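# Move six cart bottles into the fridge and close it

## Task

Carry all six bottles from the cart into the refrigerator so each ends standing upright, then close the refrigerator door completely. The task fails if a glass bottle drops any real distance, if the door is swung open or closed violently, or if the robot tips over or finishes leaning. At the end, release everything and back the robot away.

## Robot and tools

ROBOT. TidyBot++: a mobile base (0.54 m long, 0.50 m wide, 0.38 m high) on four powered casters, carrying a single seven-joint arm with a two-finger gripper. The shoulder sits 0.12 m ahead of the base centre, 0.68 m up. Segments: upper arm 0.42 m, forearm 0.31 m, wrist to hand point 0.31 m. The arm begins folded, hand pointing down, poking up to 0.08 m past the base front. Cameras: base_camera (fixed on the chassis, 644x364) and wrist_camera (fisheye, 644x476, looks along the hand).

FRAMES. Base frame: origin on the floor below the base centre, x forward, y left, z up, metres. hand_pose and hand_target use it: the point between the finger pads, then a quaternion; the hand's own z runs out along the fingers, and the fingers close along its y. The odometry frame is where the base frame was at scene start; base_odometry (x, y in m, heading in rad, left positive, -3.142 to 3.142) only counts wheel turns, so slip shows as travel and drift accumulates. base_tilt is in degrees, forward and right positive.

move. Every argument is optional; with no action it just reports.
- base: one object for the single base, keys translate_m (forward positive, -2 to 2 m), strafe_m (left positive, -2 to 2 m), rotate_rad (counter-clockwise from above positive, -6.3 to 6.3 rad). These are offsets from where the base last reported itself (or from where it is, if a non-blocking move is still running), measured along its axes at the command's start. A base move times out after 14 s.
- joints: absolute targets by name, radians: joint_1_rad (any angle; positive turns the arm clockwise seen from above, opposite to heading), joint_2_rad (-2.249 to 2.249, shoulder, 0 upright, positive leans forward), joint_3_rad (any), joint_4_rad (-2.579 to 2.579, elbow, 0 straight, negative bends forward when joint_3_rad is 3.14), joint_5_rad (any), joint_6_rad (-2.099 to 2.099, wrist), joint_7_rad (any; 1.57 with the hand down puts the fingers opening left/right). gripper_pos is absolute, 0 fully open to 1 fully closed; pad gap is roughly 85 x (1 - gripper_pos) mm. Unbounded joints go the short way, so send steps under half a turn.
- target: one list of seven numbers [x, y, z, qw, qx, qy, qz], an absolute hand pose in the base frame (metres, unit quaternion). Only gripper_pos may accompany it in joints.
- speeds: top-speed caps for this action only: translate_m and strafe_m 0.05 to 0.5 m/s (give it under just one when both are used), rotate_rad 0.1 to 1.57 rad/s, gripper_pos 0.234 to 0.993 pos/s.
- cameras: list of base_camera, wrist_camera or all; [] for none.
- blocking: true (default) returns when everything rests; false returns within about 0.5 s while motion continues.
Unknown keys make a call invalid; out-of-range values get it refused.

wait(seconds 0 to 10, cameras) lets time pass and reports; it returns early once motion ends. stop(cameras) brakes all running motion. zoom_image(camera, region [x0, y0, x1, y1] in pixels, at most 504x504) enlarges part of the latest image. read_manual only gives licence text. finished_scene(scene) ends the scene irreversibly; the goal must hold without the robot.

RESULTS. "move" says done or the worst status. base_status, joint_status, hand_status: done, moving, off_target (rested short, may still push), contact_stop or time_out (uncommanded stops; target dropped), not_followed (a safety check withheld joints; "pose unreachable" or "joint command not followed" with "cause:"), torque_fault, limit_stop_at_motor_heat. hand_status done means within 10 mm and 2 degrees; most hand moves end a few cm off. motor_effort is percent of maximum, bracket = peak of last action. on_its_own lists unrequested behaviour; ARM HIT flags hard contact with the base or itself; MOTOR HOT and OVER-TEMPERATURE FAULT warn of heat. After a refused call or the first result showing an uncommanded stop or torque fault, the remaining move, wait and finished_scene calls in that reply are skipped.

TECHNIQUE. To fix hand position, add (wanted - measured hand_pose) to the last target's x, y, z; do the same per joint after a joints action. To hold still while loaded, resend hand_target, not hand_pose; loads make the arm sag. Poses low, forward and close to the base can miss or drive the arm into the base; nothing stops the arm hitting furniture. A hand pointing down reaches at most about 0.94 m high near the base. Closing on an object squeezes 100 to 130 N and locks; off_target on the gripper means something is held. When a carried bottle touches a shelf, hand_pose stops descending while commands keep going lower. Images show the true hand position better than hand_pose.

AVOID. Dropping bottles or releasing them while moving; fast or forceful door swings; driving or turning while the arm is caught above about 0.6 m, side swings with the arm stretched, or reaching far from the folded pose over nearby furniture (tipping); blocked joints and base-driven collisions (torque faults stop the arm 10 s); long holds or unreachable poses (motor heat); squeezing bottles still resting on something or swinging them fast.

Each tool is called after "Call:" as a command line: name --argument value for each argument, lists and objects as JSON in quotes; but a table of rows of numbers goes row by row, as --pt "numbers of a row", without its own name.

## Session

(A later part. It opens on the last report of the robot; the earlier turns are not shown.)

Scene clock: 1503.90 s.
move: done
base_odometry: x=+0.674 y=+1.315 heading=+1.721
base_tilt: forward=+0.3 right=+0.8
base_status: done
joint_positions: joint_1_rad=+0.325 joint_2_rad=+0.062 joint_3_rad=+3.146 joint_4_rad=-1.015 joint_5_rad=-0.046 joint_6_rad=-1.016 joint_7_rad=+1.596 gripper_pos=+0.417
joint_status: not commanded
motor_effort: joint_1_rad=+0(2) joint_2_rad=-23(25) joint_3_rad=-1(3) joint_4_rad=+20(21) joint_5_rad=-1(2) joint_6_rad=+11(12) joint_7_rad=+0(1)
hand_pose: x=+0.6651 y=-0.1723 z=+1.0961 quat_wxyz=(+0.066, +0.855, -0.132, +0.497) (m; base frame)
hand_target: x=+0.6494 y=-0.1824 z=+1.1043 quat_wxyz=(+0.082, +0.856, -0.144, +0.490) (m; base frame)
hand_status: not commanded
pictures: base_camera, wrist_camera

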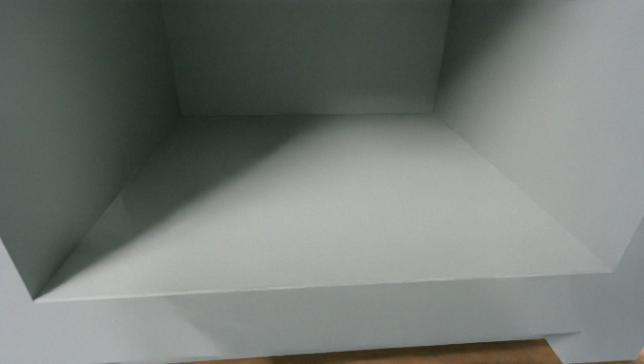

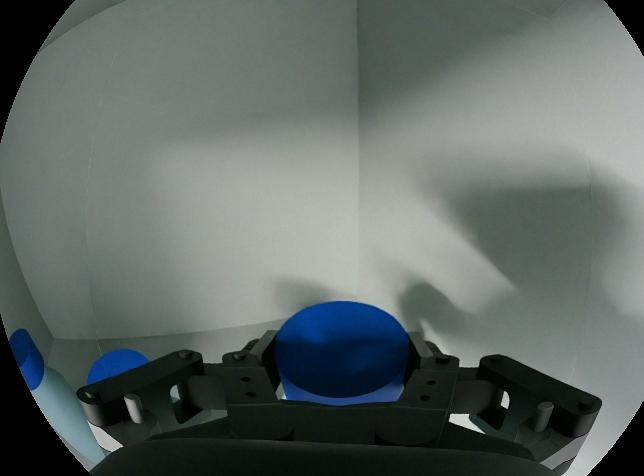

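Call:
move --base '{"translate_m": 0.01, "strafe_m": 0.008}' --speeds '{"translate_m": 0.1}' --cameras '["wrist_camera"]'

Call:
move --joints '{"joint_2_rad": 0.038, "joint_4_rad": -1.085, "joint_6_rad": -0.92}' --cameras '["wrist_camera"]'

Call:
move --joints '{"joint_2_rad": 0.032, "joint_4_rad": -1.125, "joint_6_rad": -0.87}' --cameras '["wrist_camera"]'

Scene clock: 1535.27 s.
move: done
base_odometry: x=+0.664 y=+1.324 heading=+1.720
base_tilt: forward=+0.2 right=+0.8
base_status: done
joint_positions: joint_1_rad=+0.328 joint_2_rad=+0.064 joint_3_rad=+3.145 joint_4_rad=-1.014 joint_5_rad=-0.046 joint_6_rad=-1.016 joint_7_rad=+1.596 gripper_pos=+0.417
joint_status: not commanded
motor_effort: joint_1_rad=+0(3) joint_2_rad=-23(26) joint_3_rad=-1(3) joint_4_rad=+20(21) joint_5_rad=-1(2) joint_6_rad=+11(11) joint_7_rad=+0(1)
hand_pose: x=+0.6656 y=-0.1735 z=+1.0950 quat_wxyz=(+0.066, +0.856, -0.132, +0.496) (m; base frame)
hand_target: x=+0.6494 y=-0.1824 z=+1.1043 quat_wxyz=(+0.082, +0.856, -0.144, +0.490) (m; base frame)
hand_status: not commanded
pictures: wrist_camera

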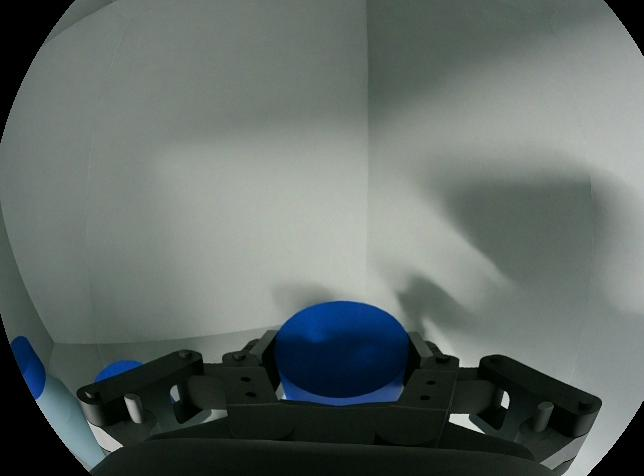

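Scene clock: 1536.17 s.
move: done
base_odometry: x=+0.664 y=+1.324 heading=+1.720
base_tilt: forward=+0.1 right=+0.9
base_status: not commanded
joint_positions: joint_1_rad=+0.328 joint_2_rad=+0.063 joint_3_rad=+3.145 joint_4_rad=-1.085 joint_5_rad=-0.046 joint_6_rad=-0.980 joint_7_rad=+1.596 gripper_pos=+0.417
joint_status: all done
motor_effort: joint_1_rad=+0(0) joint_2_rad=-23(24) joint_3_rad=-1(2) joint_4_rad=+20(22) joint_5_rad=-1(1) joint_6_rad=+11(12) joint_7_rad=+0(1)
hand_pose: x=+0.6694 y=-0.1751 z=+1.0662 quat_wxyz=(+0.064, +0.864, -0.135, +0.481) (m; base frame)
hand_target: x=+0.6643 y=-0.1875 z=+1.0968 quat_wxyz=(+0.087, +0.841, -0.142, +0.515) (m; base frame)
hand_status: not commanded
pictures: wrist_camera

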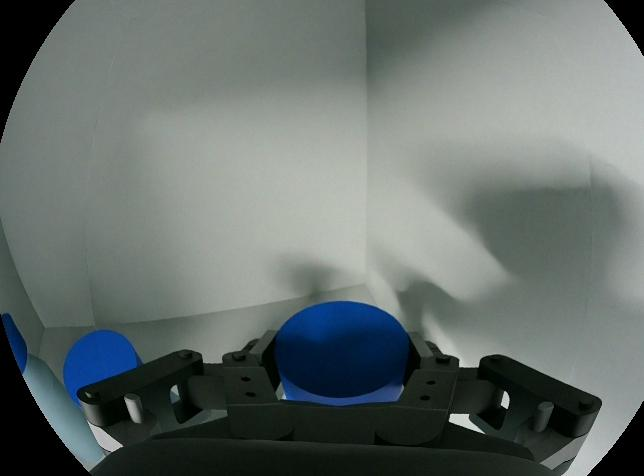

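Scene clock: 1536.87 s.
move: done
base_odometry: x=+0.664 y=+1.324 heading=+1.720
base_tilt: forward=+0.2 right=+0.9
base_status: not commanded
joint_positions: joint_1_rad=+0.328 joint_2_rad=+0.058 joint_3_rad=+3.145 joint_4_rad=-1.114 joint_5_rad=-0.046 joint_6_rad=-0.937 joint_7_rad=+1.596 gripper_pos=+0.417
joint_status: all done
motor_effort: joint_1_rad=+0(0) joint_2_rad=-22(23) joint_3_rad=-1(1) joint_4_rad=+20(20) joint_5_rad=+0(2) joint_6_rad=+10(11) joint_7_rad=+1(1)
hand_pose: x=+0.6730 y=-0.1767 z=+1.0646 quat_wxyz=(+0.065, +0.859, -0.135, +0.490) (m; base frame)
hand_target: x=+0.6682 y=-0.1888 z=+1.0916 quat_wxyz=(+0.088, +0.837, -0.141, +0.522) (m; base frame)
hand_status: not commanded
pictures: wrist_camera

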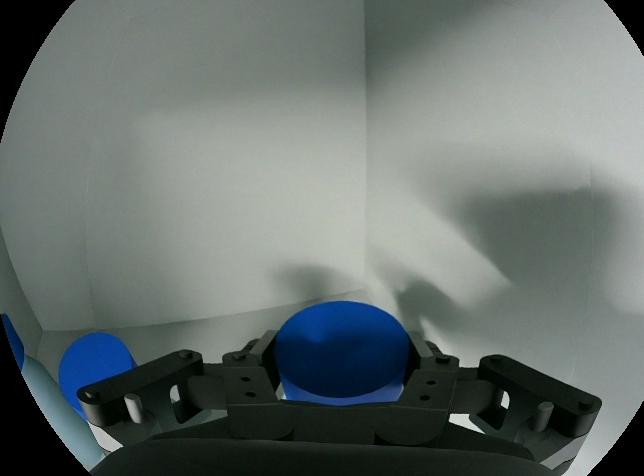

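Call:
move --joints '{"joint_2_rad": 0.028, "joint_4_rad": -1.15, "joint_6_rad": -0.84}' --cameras '["wrist_camera"]'

Scene clock: 1542.57 s.
move: done
base_odometry: x=+0.664 y=+1.324 heading=+1.720
base_tilt: forward=+0.2 right=+0.9
base_status: not commanded
joint_positions: joint_1_rad=+0.328 joint_2_rad=+0.051 joint_3_rad=+3.145 joint_4_rad=-1.135 joint_5_rad=-0.046 joint_6_rad=-0.910 joint_7_rad=+1.596 gripper_pos=+0.417
joint_status: all done
motor_effort: joint_1_rad=+0(1) joint_2_rad=-21(22) joint_3_rad=+0(1) joint_4_rad=+19(20) joint_5_rad=-1(1) joint_6_rad=+10(11) joint_7_rad=+0(1)
hand_pose: x=+0.6736 y=-0.1772 z=+1.0644 quat_wxyz=(+0.066, +0.855, -0.135, +0.496) (m; base frame)
hand_target: x=+0.6702 y=-0.1896 z=+1.0881 quat_wxyz=(+0.088, +0.835, -0.140, +0.525) (m; base frame)
hand_status: not commanded
pictures: wrist_camera

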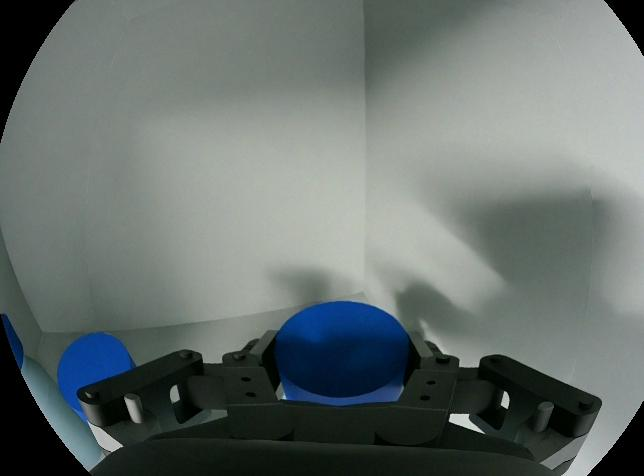

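Call:
move --joints '{"gripper_pos": 0}' --speeds '{"gripper_pos": 0.3}' --cameras '["wrist_camera"]'

Call:
move --base '{"translate_m": -0.086, "strafe_m": 0.026}' --speeds '{"translate_m": 0.25}' --cameras '["wrist_camera"]'

Call:
move --base '{"translate_m": -0.62}' --speeds '{"translate_m": 0.45}' --cameras '["wrist_camera"]'

Scene clock: 1610.07 s.
move: done
base_odometry: x=+0.664 y=+1.324 heading=+1.720
base_tilt: forward=+0.2 right=+0.9
base_status: not commanded
joint_positions: joint_1_rad=+0.328 joint_2_rad=+0.044 joint_3_rad=+3.145 joint_4_rad=-1.135 joint_5_rad=-0.046 joint_6_rad=-0.895 joint_7_rad=+1.596 gripper_pos=+0.000
joint_status: all done
motor_effort: joint_1_rad=+0(1) joint_2_rad=-19(22) joint_3_rad=-1(1) joint_4_rad=+17(20) joint_5_rad=-1(1) joint_6_rad=+8(11) joint_7_rad=+0(1)
hand_pose: x=+0.6733 y=-0.1772 z=+1.0721 quat_wxyz=(+0.068, +0.850, -0.134, +0.505) (m; base frame)
hand_target: x=+0.6702 y=-0.1896 z=+1.0881 quat_wxyz=(+0.088, +0.835, -0.140, +0.525) (m; base frame)
hand_status: not commanded
pictures: wrist_camera

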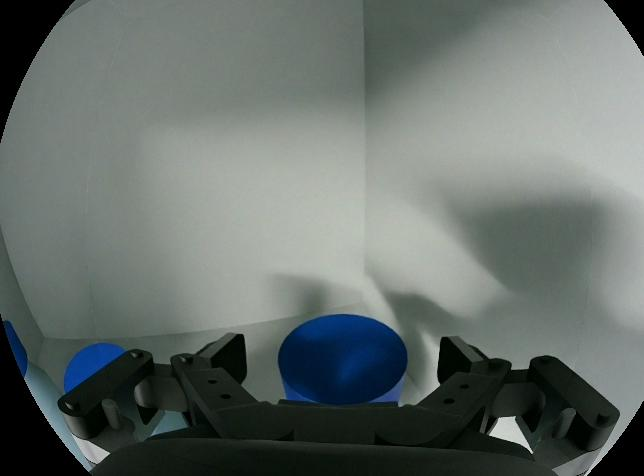

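Scene clock: 1611.27 s.
move: done
base_odometry: x=+0.651 y=+1.235 heading=+1.720
base_tilt: forward=+0.3 right=+0.8
base_status: done
joint_positions: joint_1_rad=+0.328 joint_2_rad=+0.025 joint_3_rad=+3.145 joint_4_rad=-1.135 joint_5_rad=-0.046 joint_6_rad=-0.894 joint_7_rad=+1.596 gripper_pos=+0.000
joint_status: not commanded
motor_effort: joint_1_rad=+0(1) joint_2_rad=-18(24) joint_3_rad=-1(2) joint_4_rad=+17(18) joint_5_rad=+0(1) joint_6_rad=+8(9) joint_7_rad=+0(1)
hand_pose: x=+0.6661 y=-0.1749 z=+1.0835 quat_wxyz=(+0.069, +0.845, -0.133, +0.513) (m; base frame)
hand_target: x=+0.6702 y=-0.1896 z=+1.0881 quat_wxyz=(+0.088, +0.835, -0.140, +0.525) (m; base frame)
hand_status: not commanded
pictures: wrist_camera

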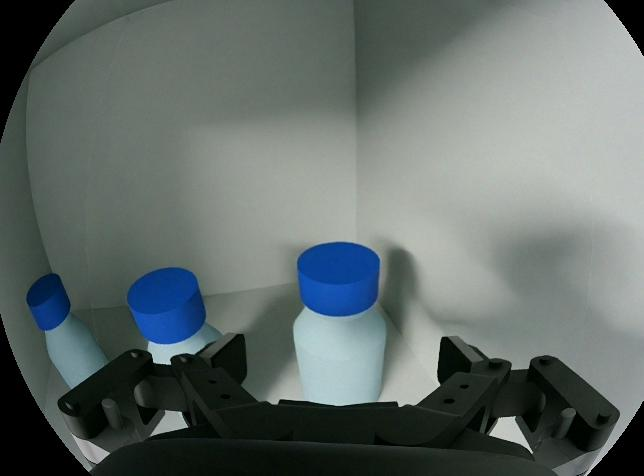

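Scene clock: 1613.90 s.
move: done
base_odometry: x=+0.743 y=+0.621 heading=+1.720
base_tilt: forward=+0.2 right=+0.8
base_status: done
joint_positions: joint_1_rad=+0.328 joint_2_rad=+0.024 joint_3_rad=+3.145 joint_4_rad=-1.135 joint_5_rad=-0.046 joint_6_rad=-0.894 joint_7_rad=+1.596 gripper_pos=+0.000
joint_status: not commanded
motor_effort: joint_1_rad=+0(2) joint_2_rad=-19(22) joint_3_rad=+0(1) joint_4_rad=+17(18) joint_5_rad=-1(1) joint_6_rad=+8(9) joint_7_rad=+0(1)
hand_pose: x=+0.6657 y=-0.1747 z=+1.0841 quat_wxyz=(+0.069, +0.845, -0.133, +0.514) (m; base frame)
hand_target: x=+0.6702 y=-0.1896 z=+1.0881 quat_wxyz=(+0.088, +0.835, -0.140, +0.525) (m; base frame)
hand_status: not commanded
pictures: wrist_camera

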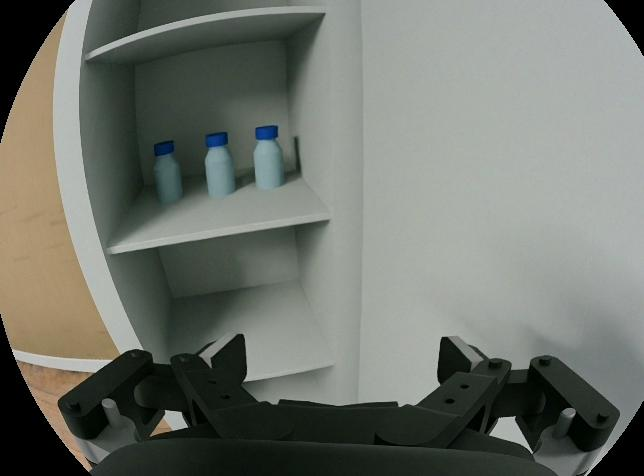

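Call:
move --base '{"translate_m": -0.753, "strafe_m": 0.238, "rotate_rad": -2.064}' --joints '{"joint_1_rad": 0.05, "joint_2_rad": -0.235, "joint_3_rad": 3.1416, "joint_4_rad": -1.868, "joint_5_rad": 0.0, "joint_6_rad": -0.43, "joint_7_rad": 1.5708}' --speeds '{"translate_m": 0.5, "rotate_rad": 1.4}' --cameras '["wrist_camera", "base_camera"]'

Call:
zoom_image --camera "wrist_camera" --region '[260, 110, 430, 280]'

Scene clock: 1668.77 s.
move: done
base_odometry: x=+0.620 y=-0.159 heading=-0.345
base_tilt: forward=+0.3 right=+0.9
base_status: done
joint_positions: joint_1_rad=+0.065 joint_2_rad=-0.217 joint_3_rad=+3.145 joint_4_rad=-1.841 joint_5_rad=-0.046 joint_6_rad=-0.490 joint_7_rad=+1.596 gripper_pos=+0.000
joint_status: all done
motor_effort: joint_1_rad=+0(3) joint_2_rad=-12(22) joint_3_rad=+0(3) joint_4_rad=+18(19) joint_5_rad=+0(2) joint_6_rad=+8(9) joint_7_rad=+0(1)
hand_pose: x=+0.6083 y=-0.0257 z=+0.9150 quat_wxyz=(+0.003, +0.870, -0.031, +0.492) (m; base frame)
hand_target: x=+0.6086 y=-0.0232 z=+0.9244 quat_wxyz=(+0.013, +0.858, -0.021, +0.513) (m; base frame)
hand_status: not commanded
pictures: base_camera, wrist_camera

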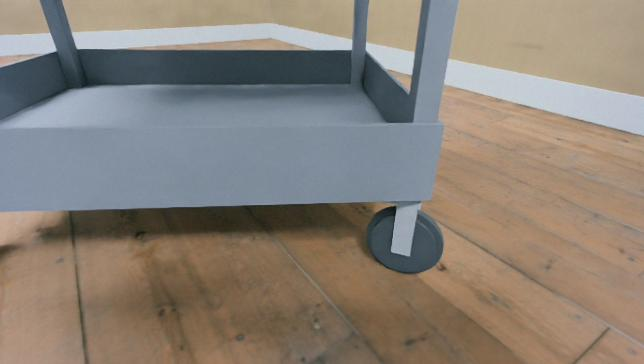

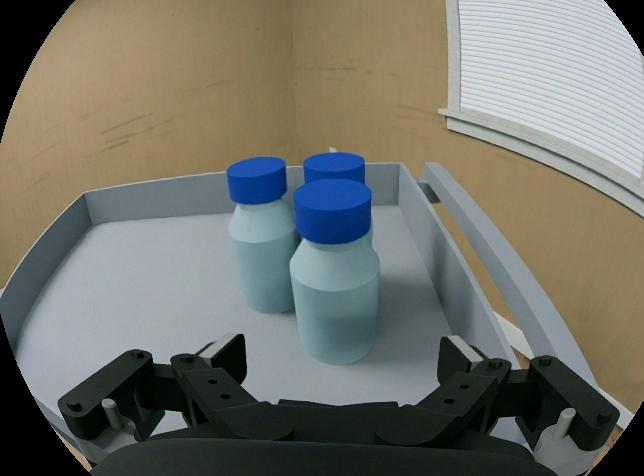

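Scaled by 2.965.

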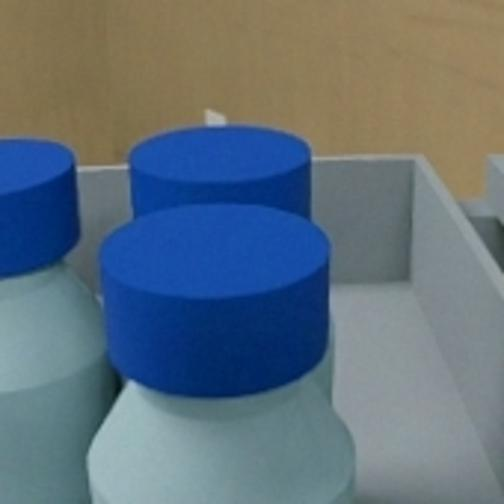

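Call:
move --base '{"translate_m": 0.134, "strafe_m": 0.004}' --speeds '{"translate_m": 0.2}' --cameras '["wrist_camera"]'

Call:
zoom_image --camera "wrist_camera" --region '[260, 260, 430, 430]'

Scene clock: 1726.43 s.
move: done
base_odometry: x=+0.748 y=-0.201 heading=-0.345
base_tilt: forward=+0.2 right=+0.9
base_status: done
joint_positions: joint_1_rad=+0.065 joint_2_rad=-0.230 joint_3_rad=+3.145 joint_4_rad=-1.842 joint_5_rad=-0.046 joint_6_rad=-0.488 joint_7_rad=+1.596 gripper_pos=+0.000
joint_status: not commanded
motor_effort: joint_1_rad=+0(0) joint_2_rad=-11(14) joint_3_rad=+0(2) joint_4_rad=+18(19) joint_5_rad=-1(1) joint_6_rad=+8(9) joint_7_rad=+0(1)
hand_pose: x=+0.6054 y=-0.0254 z=+0.9214 quat_wxyz=(+0.004, +0.867, -0.031, +0.498) (m; base frame)
hand_target: x=+0.6086 y=-0.0232 z=+0.9244 quat_wxyz=(+0.013, +0.858, -0.021, +0.513) (m; base frame)
hand_status: not commanded
pictures: wrist_camera

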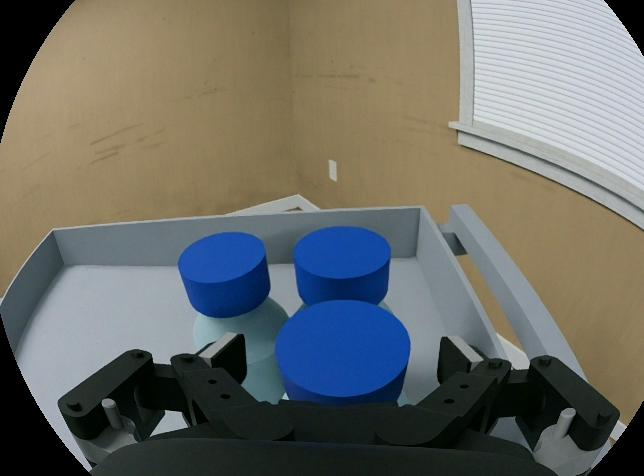

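Scaled by 2.965.

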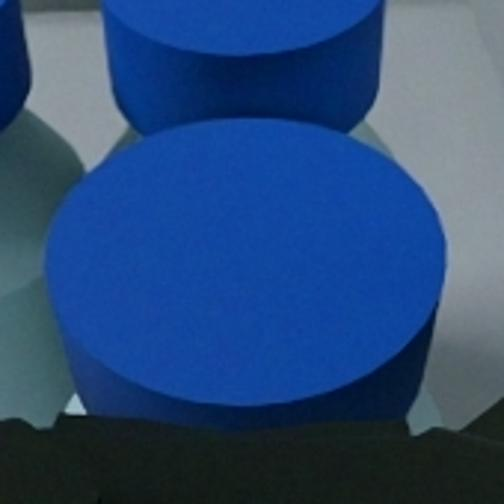

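Call:
move --joints '{"gripper_pos": 0.44}' --speeds '{"gripper_pos": 0.234}' --cameras '["wrist_camera"]'

Call:
move --joints '{"joint_2_rad": -0.262, "joint_4_rad": -1.67, "joint_6_rad": -0.665}' --cameras '["wrist_camera"]'

Scene clock: 1741.80 s.
move: done
base_odometry: x=+0.748 y=-0.201 heading=-0.345
base_tilt: forward=+0.2 right=+0.8
base_status: not commanded
joint_positions: joint_1_rad=+0.065 joint_2_rad=-0.230 joint_3_rad=+3.145 joint_4_rad=-1.843 joint_5_rad=-0.046 joint_6_rad=-0.487 joint_7_rad=+1.596 gripper_pos=+0.416
joint_status: all done
motor_effort: joint_1_rad=-1(2) joint_2_rad=-10(12) joint_3_rad=-1(2) joint_4_rad=+17(19) joint_5_rad=-2(2) joint_6_rad=+8(9) joint_7_rad=-1(1)
hand_pose: x=+0.6054 y=-0.0254 z=+0.9215 quat_wxyz=(+0.004, +0.867, -0.031, +0.498) (m; base frame)
hand_target: x=+0.6086 y=-0.0232 z=+0.9244 quat_wxyz=(+0.013, +0.858, -0.021, +0.513) (m; base frame)
hand_status: not commanded
pictures: wrist_camera

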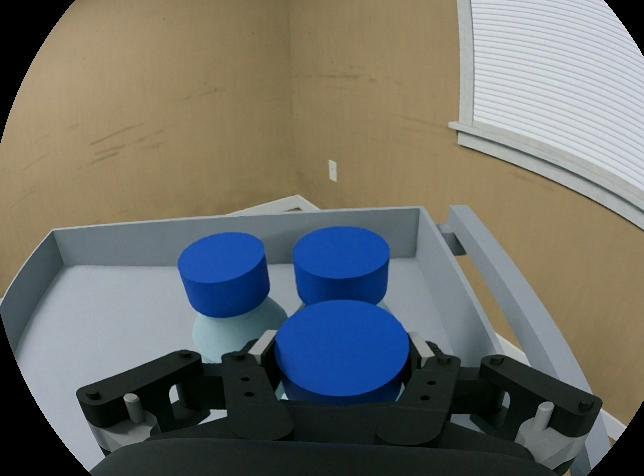

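Scene clock: 1743.00 s.
move: done
base_odometry: x=+0.748 y=-0.201 heading=-0.345
base_tilt: forward=+0.2 right=+0.8
base_status: not commanded
joint_positions: joint_1_rad=+0.064 joint_2_rad=-0.233 joint_3_rad=+3.145 joint_4_rad=-1.703 joint_5_rad=-0.046 joint_6_rad=-0.620 joint_7_rad=+1.596 gripper_pos=+0.418
joint_status: all done
motor_effort: joint_1_rad=+0(1) joint_2_rad=-14(16) joint_3_rad=+0(2) joint_4_rad=+23(24) joint_5_rad=-1(2) joint_6_rad=+11(13) joint_7_rad=+0(1)
hand_pose: x=+0.6044 y=-0.0231 z=+0.9689 quat_wxyz=(+0.002, +0.864, -0.028, +0.503) (m; base frame)
hand_target: x=+0.5926 y=-0.0224 z=+0.9893 quat_wxyz=(+0.013, +0.860, -0.022, +0.509) (m; base frame)
hand_status: not commanded
pictures: wrist_camera

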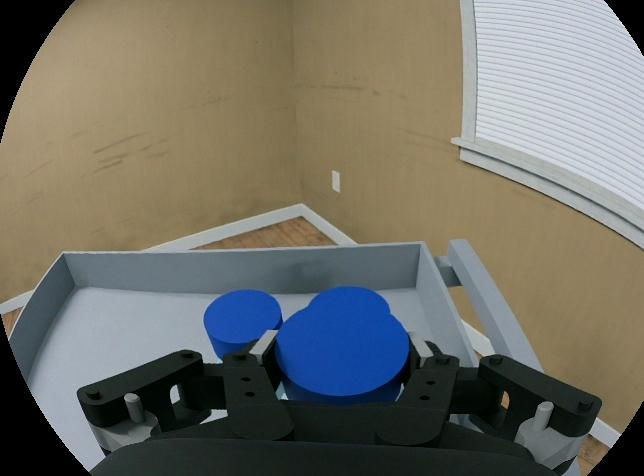

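Call:
move --base '{"translate_m": -0.05}' --joints '{"joint_2_rad": -0.262, "joint_4_rad": -1.45, "joint_6_rad": -0.87}' --speeds '{"translate_m": 0.2}' --cameras '["wrist_camera"]'

Call:
move --base '{"translate_m": -0.178, "strafe_m": 0.523, "rotate_rad": 2.083}' --joints '{"joint_2_rad": -0.205, "joint_4_rad": -1.289, "joint_6_rad": -1.02}' --speeds '{"strafe_m": 0.4, "rotate_rad": 1.0}' --cameras '["wrist_camera", "base_camera"]'

Call:
zoom_image --camera "wrist_camera" --region '[230, 70, 450, 240]'

Scene clock: 1776.90 s.
move: done
base_odometry: x=+0.701 y=-0.184 heading=-0.345
base_tilt: forward=+0.1 right=+0.8
base_status: done
joint_positions: joint_1_rad=+0.064 joint_2_rad=-0.245 joint_3_rad=+3.145 joint_4_rad=-1.480 joint_5_rad=-0.046 joint_6_rad=-0.818 joint_7_rad=+1.596 gripper_pos=+0.418
joint_status: all done
motor_effort: joint_1_rad=+0(1) joint_2_rad=-14(20) joint_3_rad=+0(1) joint_4_rad=+21(24) joint_5_rad=-1(1) joint_6_rad=+11(12) joint_7_rad=+0(1)
hand_pose: x=+0.5892 y=-0.0199 z=+1.0493 quat_wxyz=(+0.001, +0.855, -0.023, +0.518) (m; base frame)
hand_target: x=+0.5762 y=-0.0215 z=+1.0599 quat_wxyz=(+0.013, +0.857, -0.021, +0.516) (m; base frame)
hand_status: not commanded
pictures: wrist_camera

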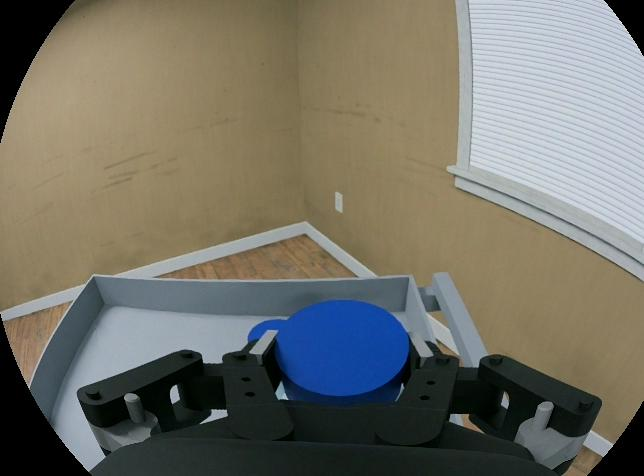

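Scene clock: 1779.93 s.
move: done
base_odometry: x=+0.710 y=+0.369 heading=+1.737
base_tilt: forward=+0.2 right=+0.8
base_status: done
joint_positions: joint_1_rad=+0.056 joint_2_rad=-0.195 joint_3_rad=+3.147 joint_4_rad=-1.322 joint_5_rad=-0.046 joint_6_rad=-0.971 joint_7_rad=+1.596 gripper_pos=+0.418
joint_status: all done
motor_effort: joint_1_rad=+0(2) joint_2_rad=-15(18) joint_3_rad=+0(4) joint_4_rad=+21(23) joint_5_rad=-1(3) joint_6_rad=+11(12) joint_7_rad=+0(1)
hand_pose: x=+0.5902 y=-0.0159 z=+1.0734 quat_wxyz=(-0.002, +0.866, -0.017, +0.499) (m; base frame)
hand_target: x=+0.5788 y=-0.0217 z=+1.0826 quat_wxyz=(+0.012, +0.868, -0.022, +0.496) (m; base frame)
hand_status: not commanded
pictures: base_camera, wrist_camera

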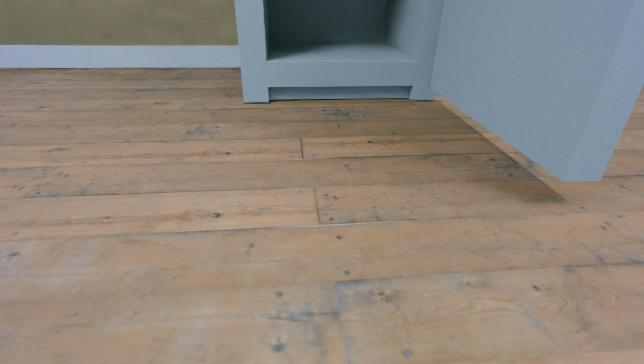

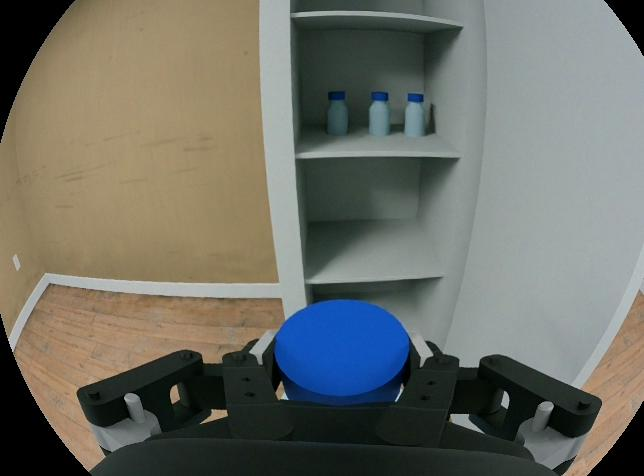

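Scaled by 2.291.

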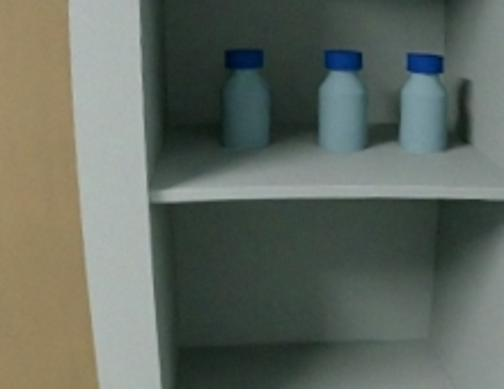

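Call:
zoom_image --camera "base_camera" --region '[225, 60, 445, 130]'

Scaled by 2.291.

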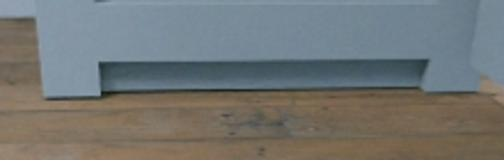

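Call:
move --base '{"translate_m": 0.6, "strafe_m": 0.006}' --joints '{"joint_1_rad": 0.05, "joint_2_rad": 0.052, "joint_4_rad": -0.985, "joint_6_rad": -1.065}' --speeds '{"translate_m": 0.35}' --cameras '["wrist_camera", "base_camera"]'

Call:
zoom_image --camera "base_camera" --region '[40, 150, 544, 230]'

Scene clock: 1828.20 s.
move: done
base_odometry: x=+0.605 y=+0.960 heading=+1.738
base_tilt: forward=+0.2 right=+0.8
base_status: done
joint_positions: joint_1_rad=+0.056 joint_2_rad=+0.064 joint_3_rad=+3.147 joint_4_rad=-1.019 joint_5_rad=-0.046 joint_6_rad=-1.016 joint_7_rad=+1.596 gripper_pos=+0.418
joint_status: all done
motor_effort: joint_1_rad=+0(1) joint_2_rad=-24(26) joint_3_rad=+1(2) joint_4_rad=+21(22) joint_5_rad=-1(2) joint_6_rad=+11(13) joint_7_rad=+0(1)
hand_pose: x=+0.6920 y=-0.0213 z=+1.0927 quat_wxyz=(-0.001, +0.867, -0.016, +0.499) (m; base frame)
hand_target: x=+0.6793 y=-0.0267 z=+1.1043 quat_wxyz=(+0.012, +0.868, -0.022, +0.497) (m; base frame)
hand_status: not commanded
pictures: base_camera, wrist_camera

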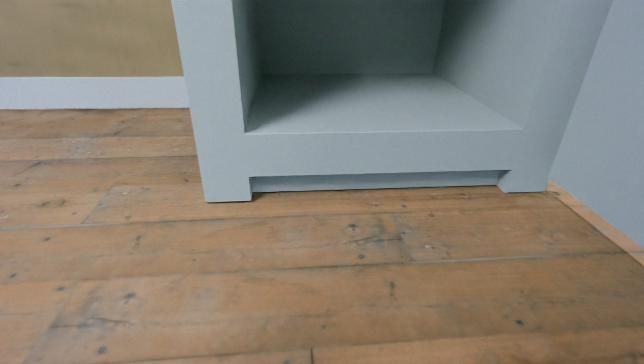

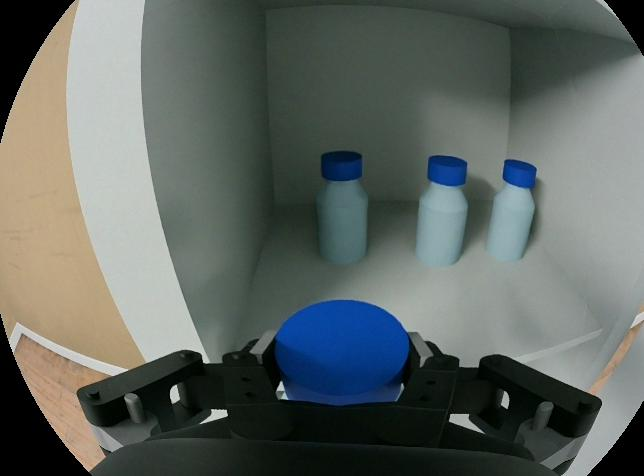

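Scaled by 1.000.

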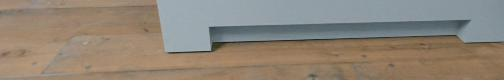

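Call:
move --base '{"translate_m": 0.178}' --speeds '{"translate_m": 0.2}' --cameras '["wrist_camera"]'

Call:
move --joints '{"joint_2_rad": 0.038, "joint_4_rad": -1.085, "joint_6_rad": -0.92}' --cameras '["wrist_camera"]'

Call:
move --joints '{"joint_2_rad": 0.032, "joint_4_rad": -1.125, "joint_6_rad": -0.87}' --cameras '[]'

Call:
move --joints '{"joint_2_rad": 0.028, "joint_4_rad": -1.15, "joint_6_rad": -0.84}' --cameras '["wrist_camera"]'

Scene clock: 1847.47 s.
move: done
base_odometry: x=+0.575 y=+1.135 heading=+1.739
base_tilt: forward=+0.2 right=+0.9
base_status: done
joint_positions: joint_1_rad=+0.056 joint_2_rad=+0.065 joint_3_rad=+3.147 joint_4_rad=-1.017 joint_5_rad=-0.046 joint_6_rad=-1.019 joint_7_rad=+1.596 gripper_pos=+0.418
joint_status: not commanded
motor_effort: joint_1_rad=+0(1) joint_2_rad=-23(26) joint_3_rad=+0(2) joint_4_rad=+21(21) joint_5_rad=-1(1) joint_6_rad=+11(12) joint_7_rad=+0(1)
hand_pose: x=+0.6922 y=-0.0213 z=+1.0921 quat_wxyz=(-0.001, +0.867, -0.016, +0.498) (m; base frame)
hand_target: x=+0.6793 y=-0.0267 z=+1.1043 quat_wxyz=(+0.012, +0.868, -0.022, +0.497) (m; base frame)
hand_status: not commanded
pictures: wrist_camera

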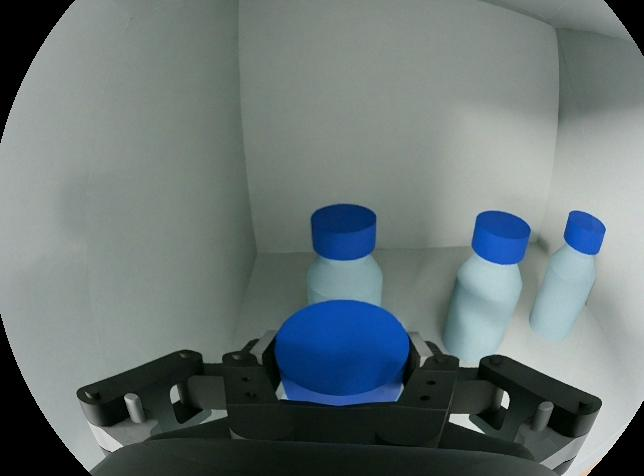

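Scene clock: 1848.40 s.
move: done
base_odometry: x=+0.575 y=+1.135 heading=+1.739
base_tilt: forward=+0.2 right=+0.9
base_status: not commanded
joint_positions: joint_1_rad=+0.056 joint_2_rad=+0.064 joint_3_rad=+3.147 joint_4_rad=-1.083 joint_5_rad=-0.046 joint_6_rad=-0.980 joint_7_rad=+1.596 gripper_pos=+0.418
joint_status: all done
motor_effort: joint_1_rad=+0(0) joint_2_rad=-22(25) joint_3_rad=+0(1) joint_4_rad=+19(21) joint_5_rad=-1(1) joint_6_rad=+9(12) joint_7_rad=+0(1)
hand_pose: x=+0.6966 y=-0.0219 z=+1.0670 quat_wxyz=(-0.002, +0.874, -0.017, +0.486) (m; base frame)
hand_target: x=+0.6949 y=-0.0275 z=+1.0968 quat_wxyz=(+0.013, +0.853, -0.021, +0.522) (m; base frame)
hand_status: not commanded
pictures: wrist_camera

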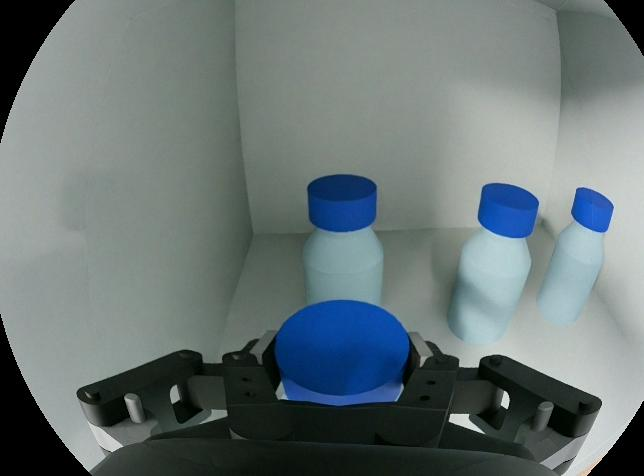

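Scene clock: 1849.07 s.
move: done
base_odometry: x=+0.575 y=+1.135 heading=+1.739
base_tilt: forward=+0.2 right=+0.8
base_status: not commanded
joint_positions: joint_1_rad=+0.056 joint_2_rad=+0.056 joint_3_rad=+3.147 joint_4_rad=-1.113 joint_5_rad=-0.046 joint_6_rad=-0.938 joint_7_rad=+1.596 gripper_pos=+0.418
joint_status: all done
motor_effort: joint_1_rad=+0(1) joint_2_rad=-21(23) joint_3_rad=+0(2) joint_4_rad=+19(20) joint_5_rad=-1(1) joint_6_rad=+10(11) joint_7_rad=+0(1)
hand_pose: x=+0.6990 y=-0.0224 z=+1.0662 quat_wxyz=(-0.001, +0.869, -0.018, +0.495) (m; base frame)
hand_target: x=+0.6991 y=-0.0277 z=+1.0916 quat_wxyz=(+0.013, +0.848, -0.021, +0.529) (m; base frame)
hand_status: not commanded
pictures: none
No camera images: "cameras" was empty.

Scene clock: 1849.67 s.
move: done
base_odometry: x=+0.575 y=+1.135 heading=+1.739
base_tilt: forward=+0.3 right=+0.9
base_status: not commanded
joint_positions: joint_1_rad=+0.056 joint_2_rad=+0.048 joint_3_rad=+3.147 joint_4_rad=-1.134 joint_5_rad=-0.046 joint_6_rad=-0.911 joint_7_rad=+1.596 gripper_pos=+0.418
joint_status: all done
motor_effort: joint_1_rad=+0(1) joint_2_rad=-20(22) joint_3_rad=+0(1) joint_4_rad=+19(19) joint_5_rad=+0(1) joint_6_rad=+10(11) joint_7_rad=+0(1)
hand_pose: x=+0.6997 y=-0.0227 z=+1.0660 quat_wxyz=(-0.001, +0.865, -0.018, +0.501) (m; base frame)
hand_target: x=+0.7012 y=-0.0278 z=+1.0881 quat_wxyz=(+0.013, +0.846, -0.021, +0.533) (m; base frame)
hand_status: not commanded
pictures: wrist_camera

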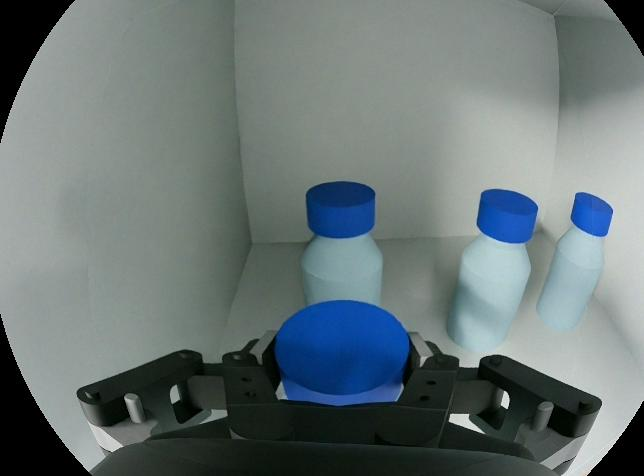

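Call:
move --joints '{"gripper_pos": 0}' --speeds '{"gripper_pos": 0.3}' --cameras '["wrist_camera"]'

Call:
move --base '{"translate_m": -0.85}' --speeds '{"translate_m": 0.45}' --cameras '["wrist_camera"]'

Call:
move --base '{"translate_m": 0.045, "strafe_m": -0.22, "rotate_rad": -2.066}' --joints '{"joint_1_rad": 0.05, "joint_2_rad": -0.235, "joint_3_rad": 3.1416, "joint_4_rad": -1.868, "joint_5_rad": 0.0, "joint_6_rad": -0.43, "joint_7_rad": 1.5708}' --speeds '{"translate_m": 0.4, "rotate_rad": 1.4}' --cameras '["wrist_camera", "base_camera"]'

Scene clock: 1939.97 s.
move: done
base_odometry: x=+0.575 y=+1.135 heading=+1.739
base_tilt: forward=+0.2 right=+0.8
base_status: not commanded
joint_positions: joint_1_rad=+0.056 joint_2_rad=+0.045 joint_3_rad=+3.147 joint_4_rad=-1.134 joint_5_rad=-0.046 joint_6_rad=-0.895 joint_7_rad=+1.596 gripper_pos=+0.000
joint_status: all done
motor_effort: joint_1_rad=+0(1) joint_2_rad=-19(21) joint_3_rad=-1(2) joint_4_rad=+17(19) joint_5_rad=-1(1) joint_6_rad=+8(11) joint_7_rad=+0(1)
hand_pose: x=+0.7007 y=-0.0229 z=+1.0726 quat_wxyz=(-0.001, +0.860, -0.018, +0.509) (m; base frame)
hand_target: x=+0.7012 y=-0.0278 z=+1.0881 quat_wxyz=(+0.013, +0.846, -0.021, +0.533) (m; base frame)
hand_status: not commanded
pictures: wrist_camera

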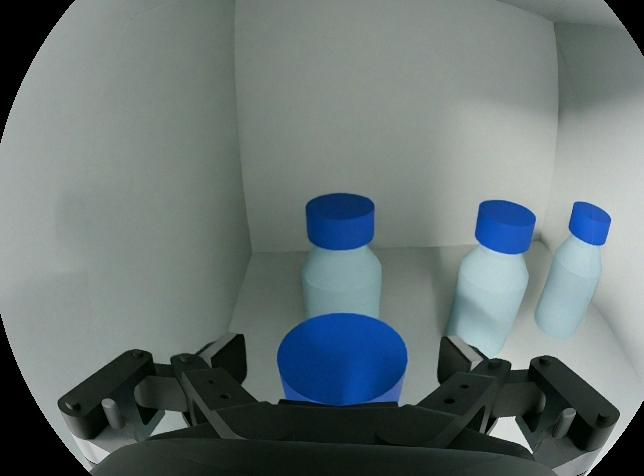

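Scene clock: 1943.30 s.
move: done
base_odometry: x=+0.717 y=+0.297 heading=+1.738
base_tilt: forward=+0.2 right=+0.8
base_status: done
joint_positions: joint_1_rad=+0.056 joint_2_rad=+0.027 joint_3_rad=+3.147 joint_4_rad=-1.134 joint_5_rad=-0.046 joint_6_rad=-0.893 joint_7_rad=+1.596 gripper_pos=+0.000
joint_status: not commanded
motor_effort: joint_1_rad=+0(5) joint_2_rad=-19(24) joint_3_rad=-1(5) joint_4_rad=+17(18) joint_5_rad=-1(2) joint_6_rad=+8(9) joint_7_rad=-1(1)
hand_pose: x=+0.6940 y=-0.0222 z=+1.0829 quat_wxyz=(-0.001, +0.856, -0.018, +0.517) (m; base frame)
hand_target: x=+0.7012 y=-0.0278 z=+1.0881 quat_wxyz=(+0.013, +0.846, -0.021, +0.533) (m; base frame)
hand_status: not commanded
pictures: wrist_camera

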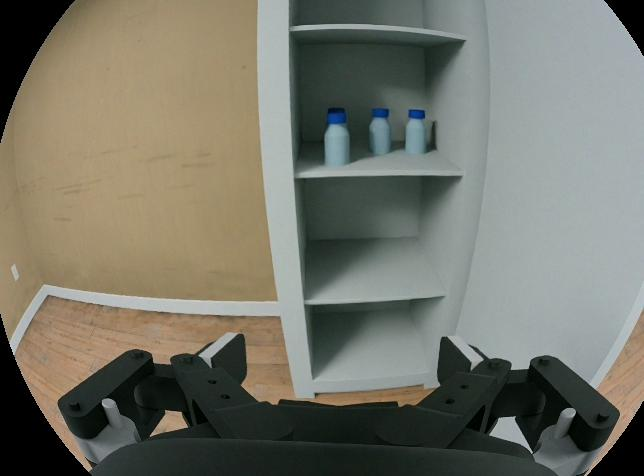

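Scene clock: 1946.03 s.
move: done
base_odometry: x=+0.926 y=+0.378 heading=-0.327
base_tilt: forward=+0.2 right=+0.9
base_status: done
joint_positions: joint_1_rad=+0.050 joint_2_rad=-0.216 joint_3_rad=+3.143 joint_4_rad=-1.840 joint_5_rad=-0.046 joint_6_rad=-0.491 joint_7_rad=+1.596 gripper_pos=+0.000
joint_status: all done
motor_effort: joint_1_rad=+1(4) joint_2_rad=-12(20) joint_3_rad=+1(4) joint_4_rad=+18(19) joint_5_rad=+0(2) joint_6_rad=+8(8) joint_7_rad=-1(2)
hand_pose: x=+0.6088 y=-0.0173 z=+0.9152 quat_wxyz=(-0.001, +0.871, -0.024, +0.491) (m; base frame)
hand_target: x=+0.6086 y=-0.0232 z=+0.9244 quat_wxyz=(+0.013, +0.858, -0.021, +0.513) (m; base frame)
hand_status: not commanded
pictures: base_camera, wrist_camera

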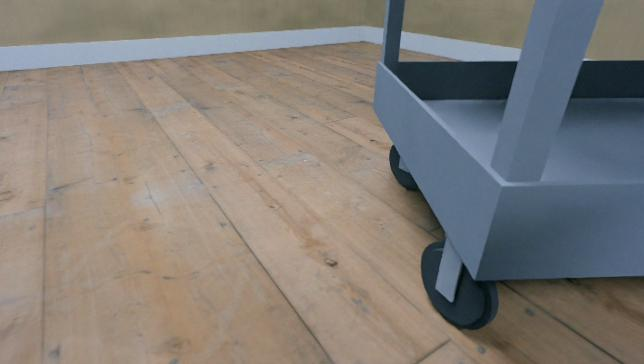

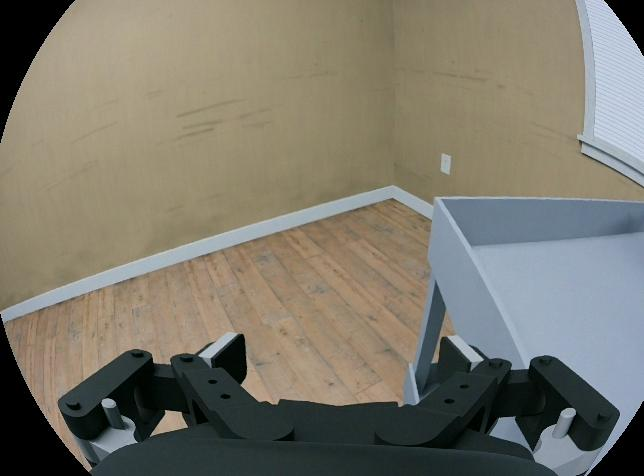

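Call:
move --joints '{"joint_1_rad": 0.756, "joint_2_rad": 0.21, "joint_4_rad": -1.352, "joint_6_rad": -0.43}' --cameras '["wrist_camera"]'

Call:
zoom_image --camera "wrist_camera" --region '[240, 130, 450, 300]'

Scene clock: 1960.80 s.
move: done
base_odometry: x=+0.926 y=+0.378 heading=-0.327
base_tilt: forward=+0.2 right=+0.9
base_status: not commanded
joint_positions: joint_1_rad=+0.745 joint_2_rad=+0.177 joint_3_rad=+3.143 joint_4_rad=-1.365 joint_5_rad=-0.046 joint_6_rad=-0.487 joint_7_rad=+1.596 gripper_pos=+0.000
joint_status: all done
motor_effort: joint_1_rad=+0(2) joint_2_rad=-24(26) joint_3_rad=-1(3) joint_4_rad=+18(19) joint_5_rad=-1(1) joint_6_rad=+8(9) joint_7_rad=+0(1)
hand_pose: x=+0.6147 y=-0.4472 z=+0.9678 quat_wxyz=(+0.180, +0.790, -0.310, +0.497) (m; base frame)
hand_target: x=+0.6191 y=-0.4697 z=+0.9688 quat_wxyz=(+0.201, +0.780, -0.310, +0.505) (m; base frame)
hand_status: not commanded
pictures: wrist_camera

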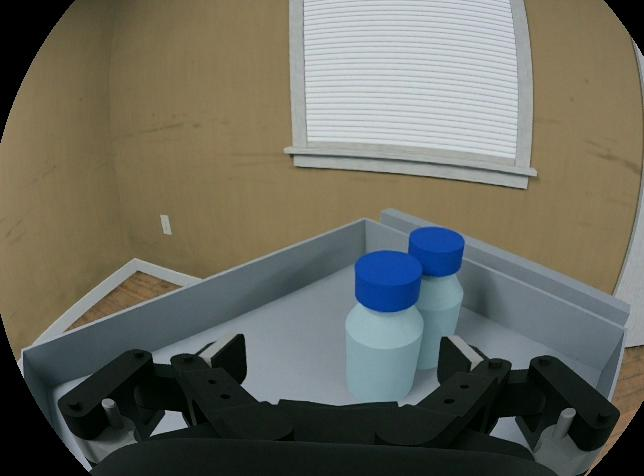

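Scaled by 2.400.

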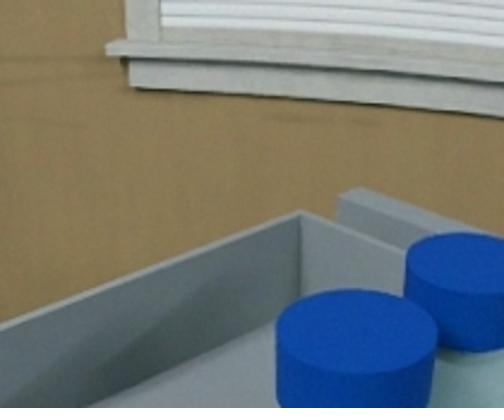

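Call:
move --joints '{"joint_1_rad": 0.775, "joint_2_rad": 0.25, "joint_4_rad": -1.37, "joint_6_rad": -0.43}' --cameras '["wrist_camera"]'

Call:
zoom_image --camera "wrist_camera" --region '[300, 100, 510, 270]'

Scene clock: 1981.63 s.
move: done
base_odometry: x=+0.926 y=+0.378 heading=-0.327
base_tilt: forward=+0.1 right=+0.8
base_status: not commanded
joint_positions: joint_1_rad=+0.761 joint_2_rad=+0.221 joint_3_rad=+3.143 joint_4_rad=-1.364 joint_5_rad=-0.046 joint_6_rad=-0.487 joint_7_rad=+1.596 gripper_pos=+0.000
joint_status: all done
motor_effort: joint_1_rad=+0(1) joint_2_rad=-26(27) joint_3_rad=-1(2) joint_4_rad=+18(19) joint_5_rad=-1(1) joint_6_rad=+8(9) joint_7_rad=+0(0)
hand_pose: x=+0.6162 y=-0.4634 z=+0.9384 quat_wxyz=(+0.178, +0.798, -0.321, +0.478) (m; base frame)
hand_target: x=+0.6160 y=-0.4849 z=+0.9305 quat_wxyz=(+0.196, +0.791, -0.323, +0.481) (m; base frame)
hand_status: not commanded
pictures: wrist_camera

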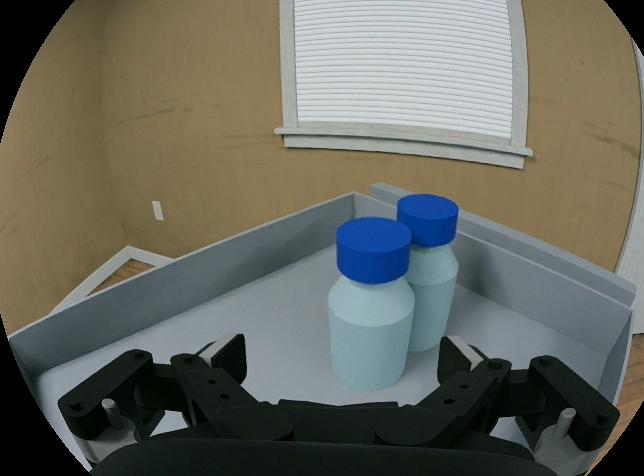

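Scaled by 2.400.

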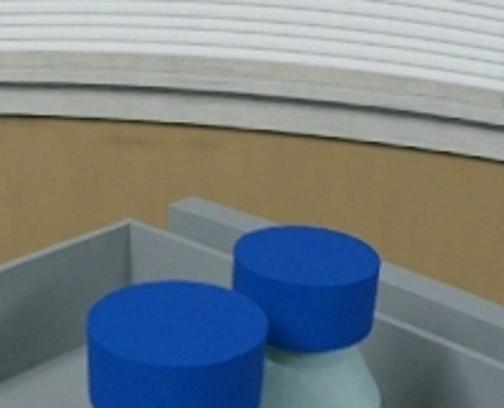

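Call:
move --cameras '["wrist_camera"]'

Scene clock: 2043.07 s.
base_odometry: x=+0.926 y=+0.378 heading=-0.327
base_tilt: forward=+0.2 right=+0.9
base_status: not commanded
joint_positions: joint_1_rad=+0.761 joint_2_rad=+0.221 joint_3_rad=+3.143 joint_4_rad=-1.364 joint_5_rad=-0.046 joint_6_rad=-0.487 joint_7_rad=+1.596 gripper_pos=+0.000
joint_status: all done
motor_effort: joint_1_rad=+0(1) joint_2_rad=-26(27) joint_3_rad=+0(2) joint_4_rad=+18(19) joint_5_rad=-1(1) joint_6_rad=+8(9) joint_7_rad=+0(0)
hand_pose: x=+0.6162 y=-0.4634 z=+0.9384 quat_wxyz=(+0.178, +0.798, -0.321, +0.478) (m; base frame)
hand_target: x=+0.6160 y=-0.4849 z=+0.9305 quat_wxyz=(+0.196, +0.791, -0.323, +0.481) (m; base frame)
hand_status: not commanded
pictures: wrist_camera

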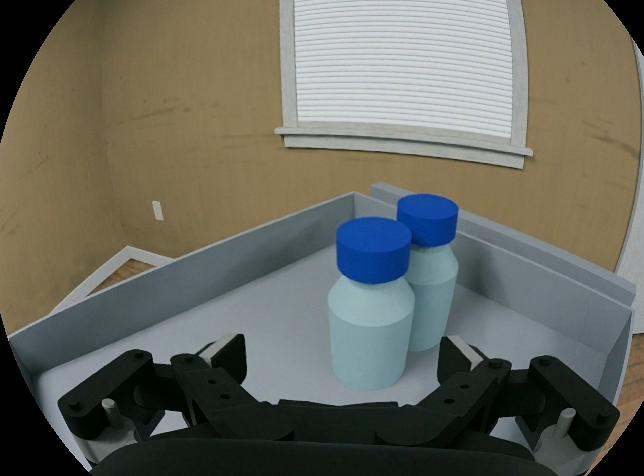

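Call:
move --base '{"translate_m": 0.0467, "strafe_m": -0.075}' --joints '{"joint_1_rad": 0.775, "joint_2_rad": 0.266, "joint_3_rad": 3.1416, "joint_4_rad": -1.397, "joint_5_rad": 0.0, "joint_6_rad": -0.43, "joint_7_rad": 1.5708}' --speeds '{"translate_m": 0.2}' --cameras '["wrist_camera"]'

Call:
zoom_image --camera "wrist_camera" --region '[240, 160, 480, 340]'

Scene clock: 2085.33 s.
move: done
base_odometry: x=+0.946 y=+0.292 heading=-0.328
base_tilt: forward=+0.3 right=+0.9
base_status: done
joint_positions: joint_1_rad=+0.764 joint_2_rad=+0.240 joint_3_rad=+3.143 joint_4_rad=-1.379 joint_5_rad=-0.046 joint_6_rad=-0.484 joint_7_rad=+1.596 gripper_pos=+0.000
joint_status: all done
motor_effort: joint_1_rad=+0(2) joint_2_rad=-27(29) joint_3_rad=-1(3) joint_4_rad=+18(20) joint_5_rad=-1(1) joint_6_rad=+8(9) joint_7_rad=+0(1)
hand_pose: x=+0.6167 y=-0.4668 z=+0.9176 quat_wxyz=(+0.173, +0.805, -0.325, +0.465) (m; base frame)
hand_target: x=+0.6154 y=-0.4842 z=+0.9035 quat_wxyz=(+0.189, +0.801, -0.327, +0.463) (m; base frame)
hand_status: not commanded
pictures: wrist_camera

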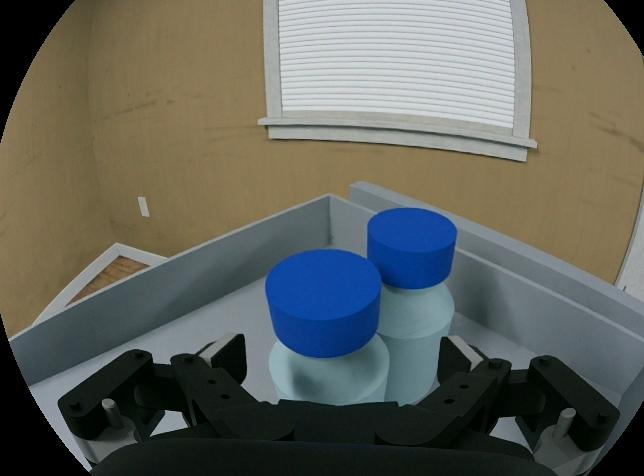

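Scaled by 2.100.

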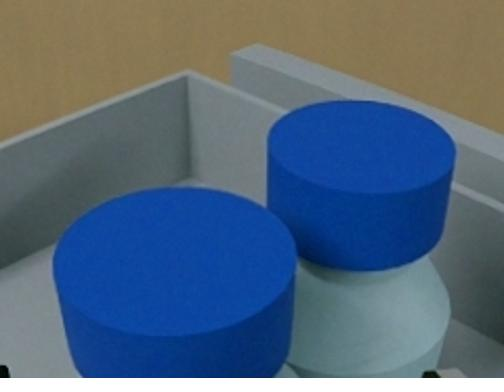

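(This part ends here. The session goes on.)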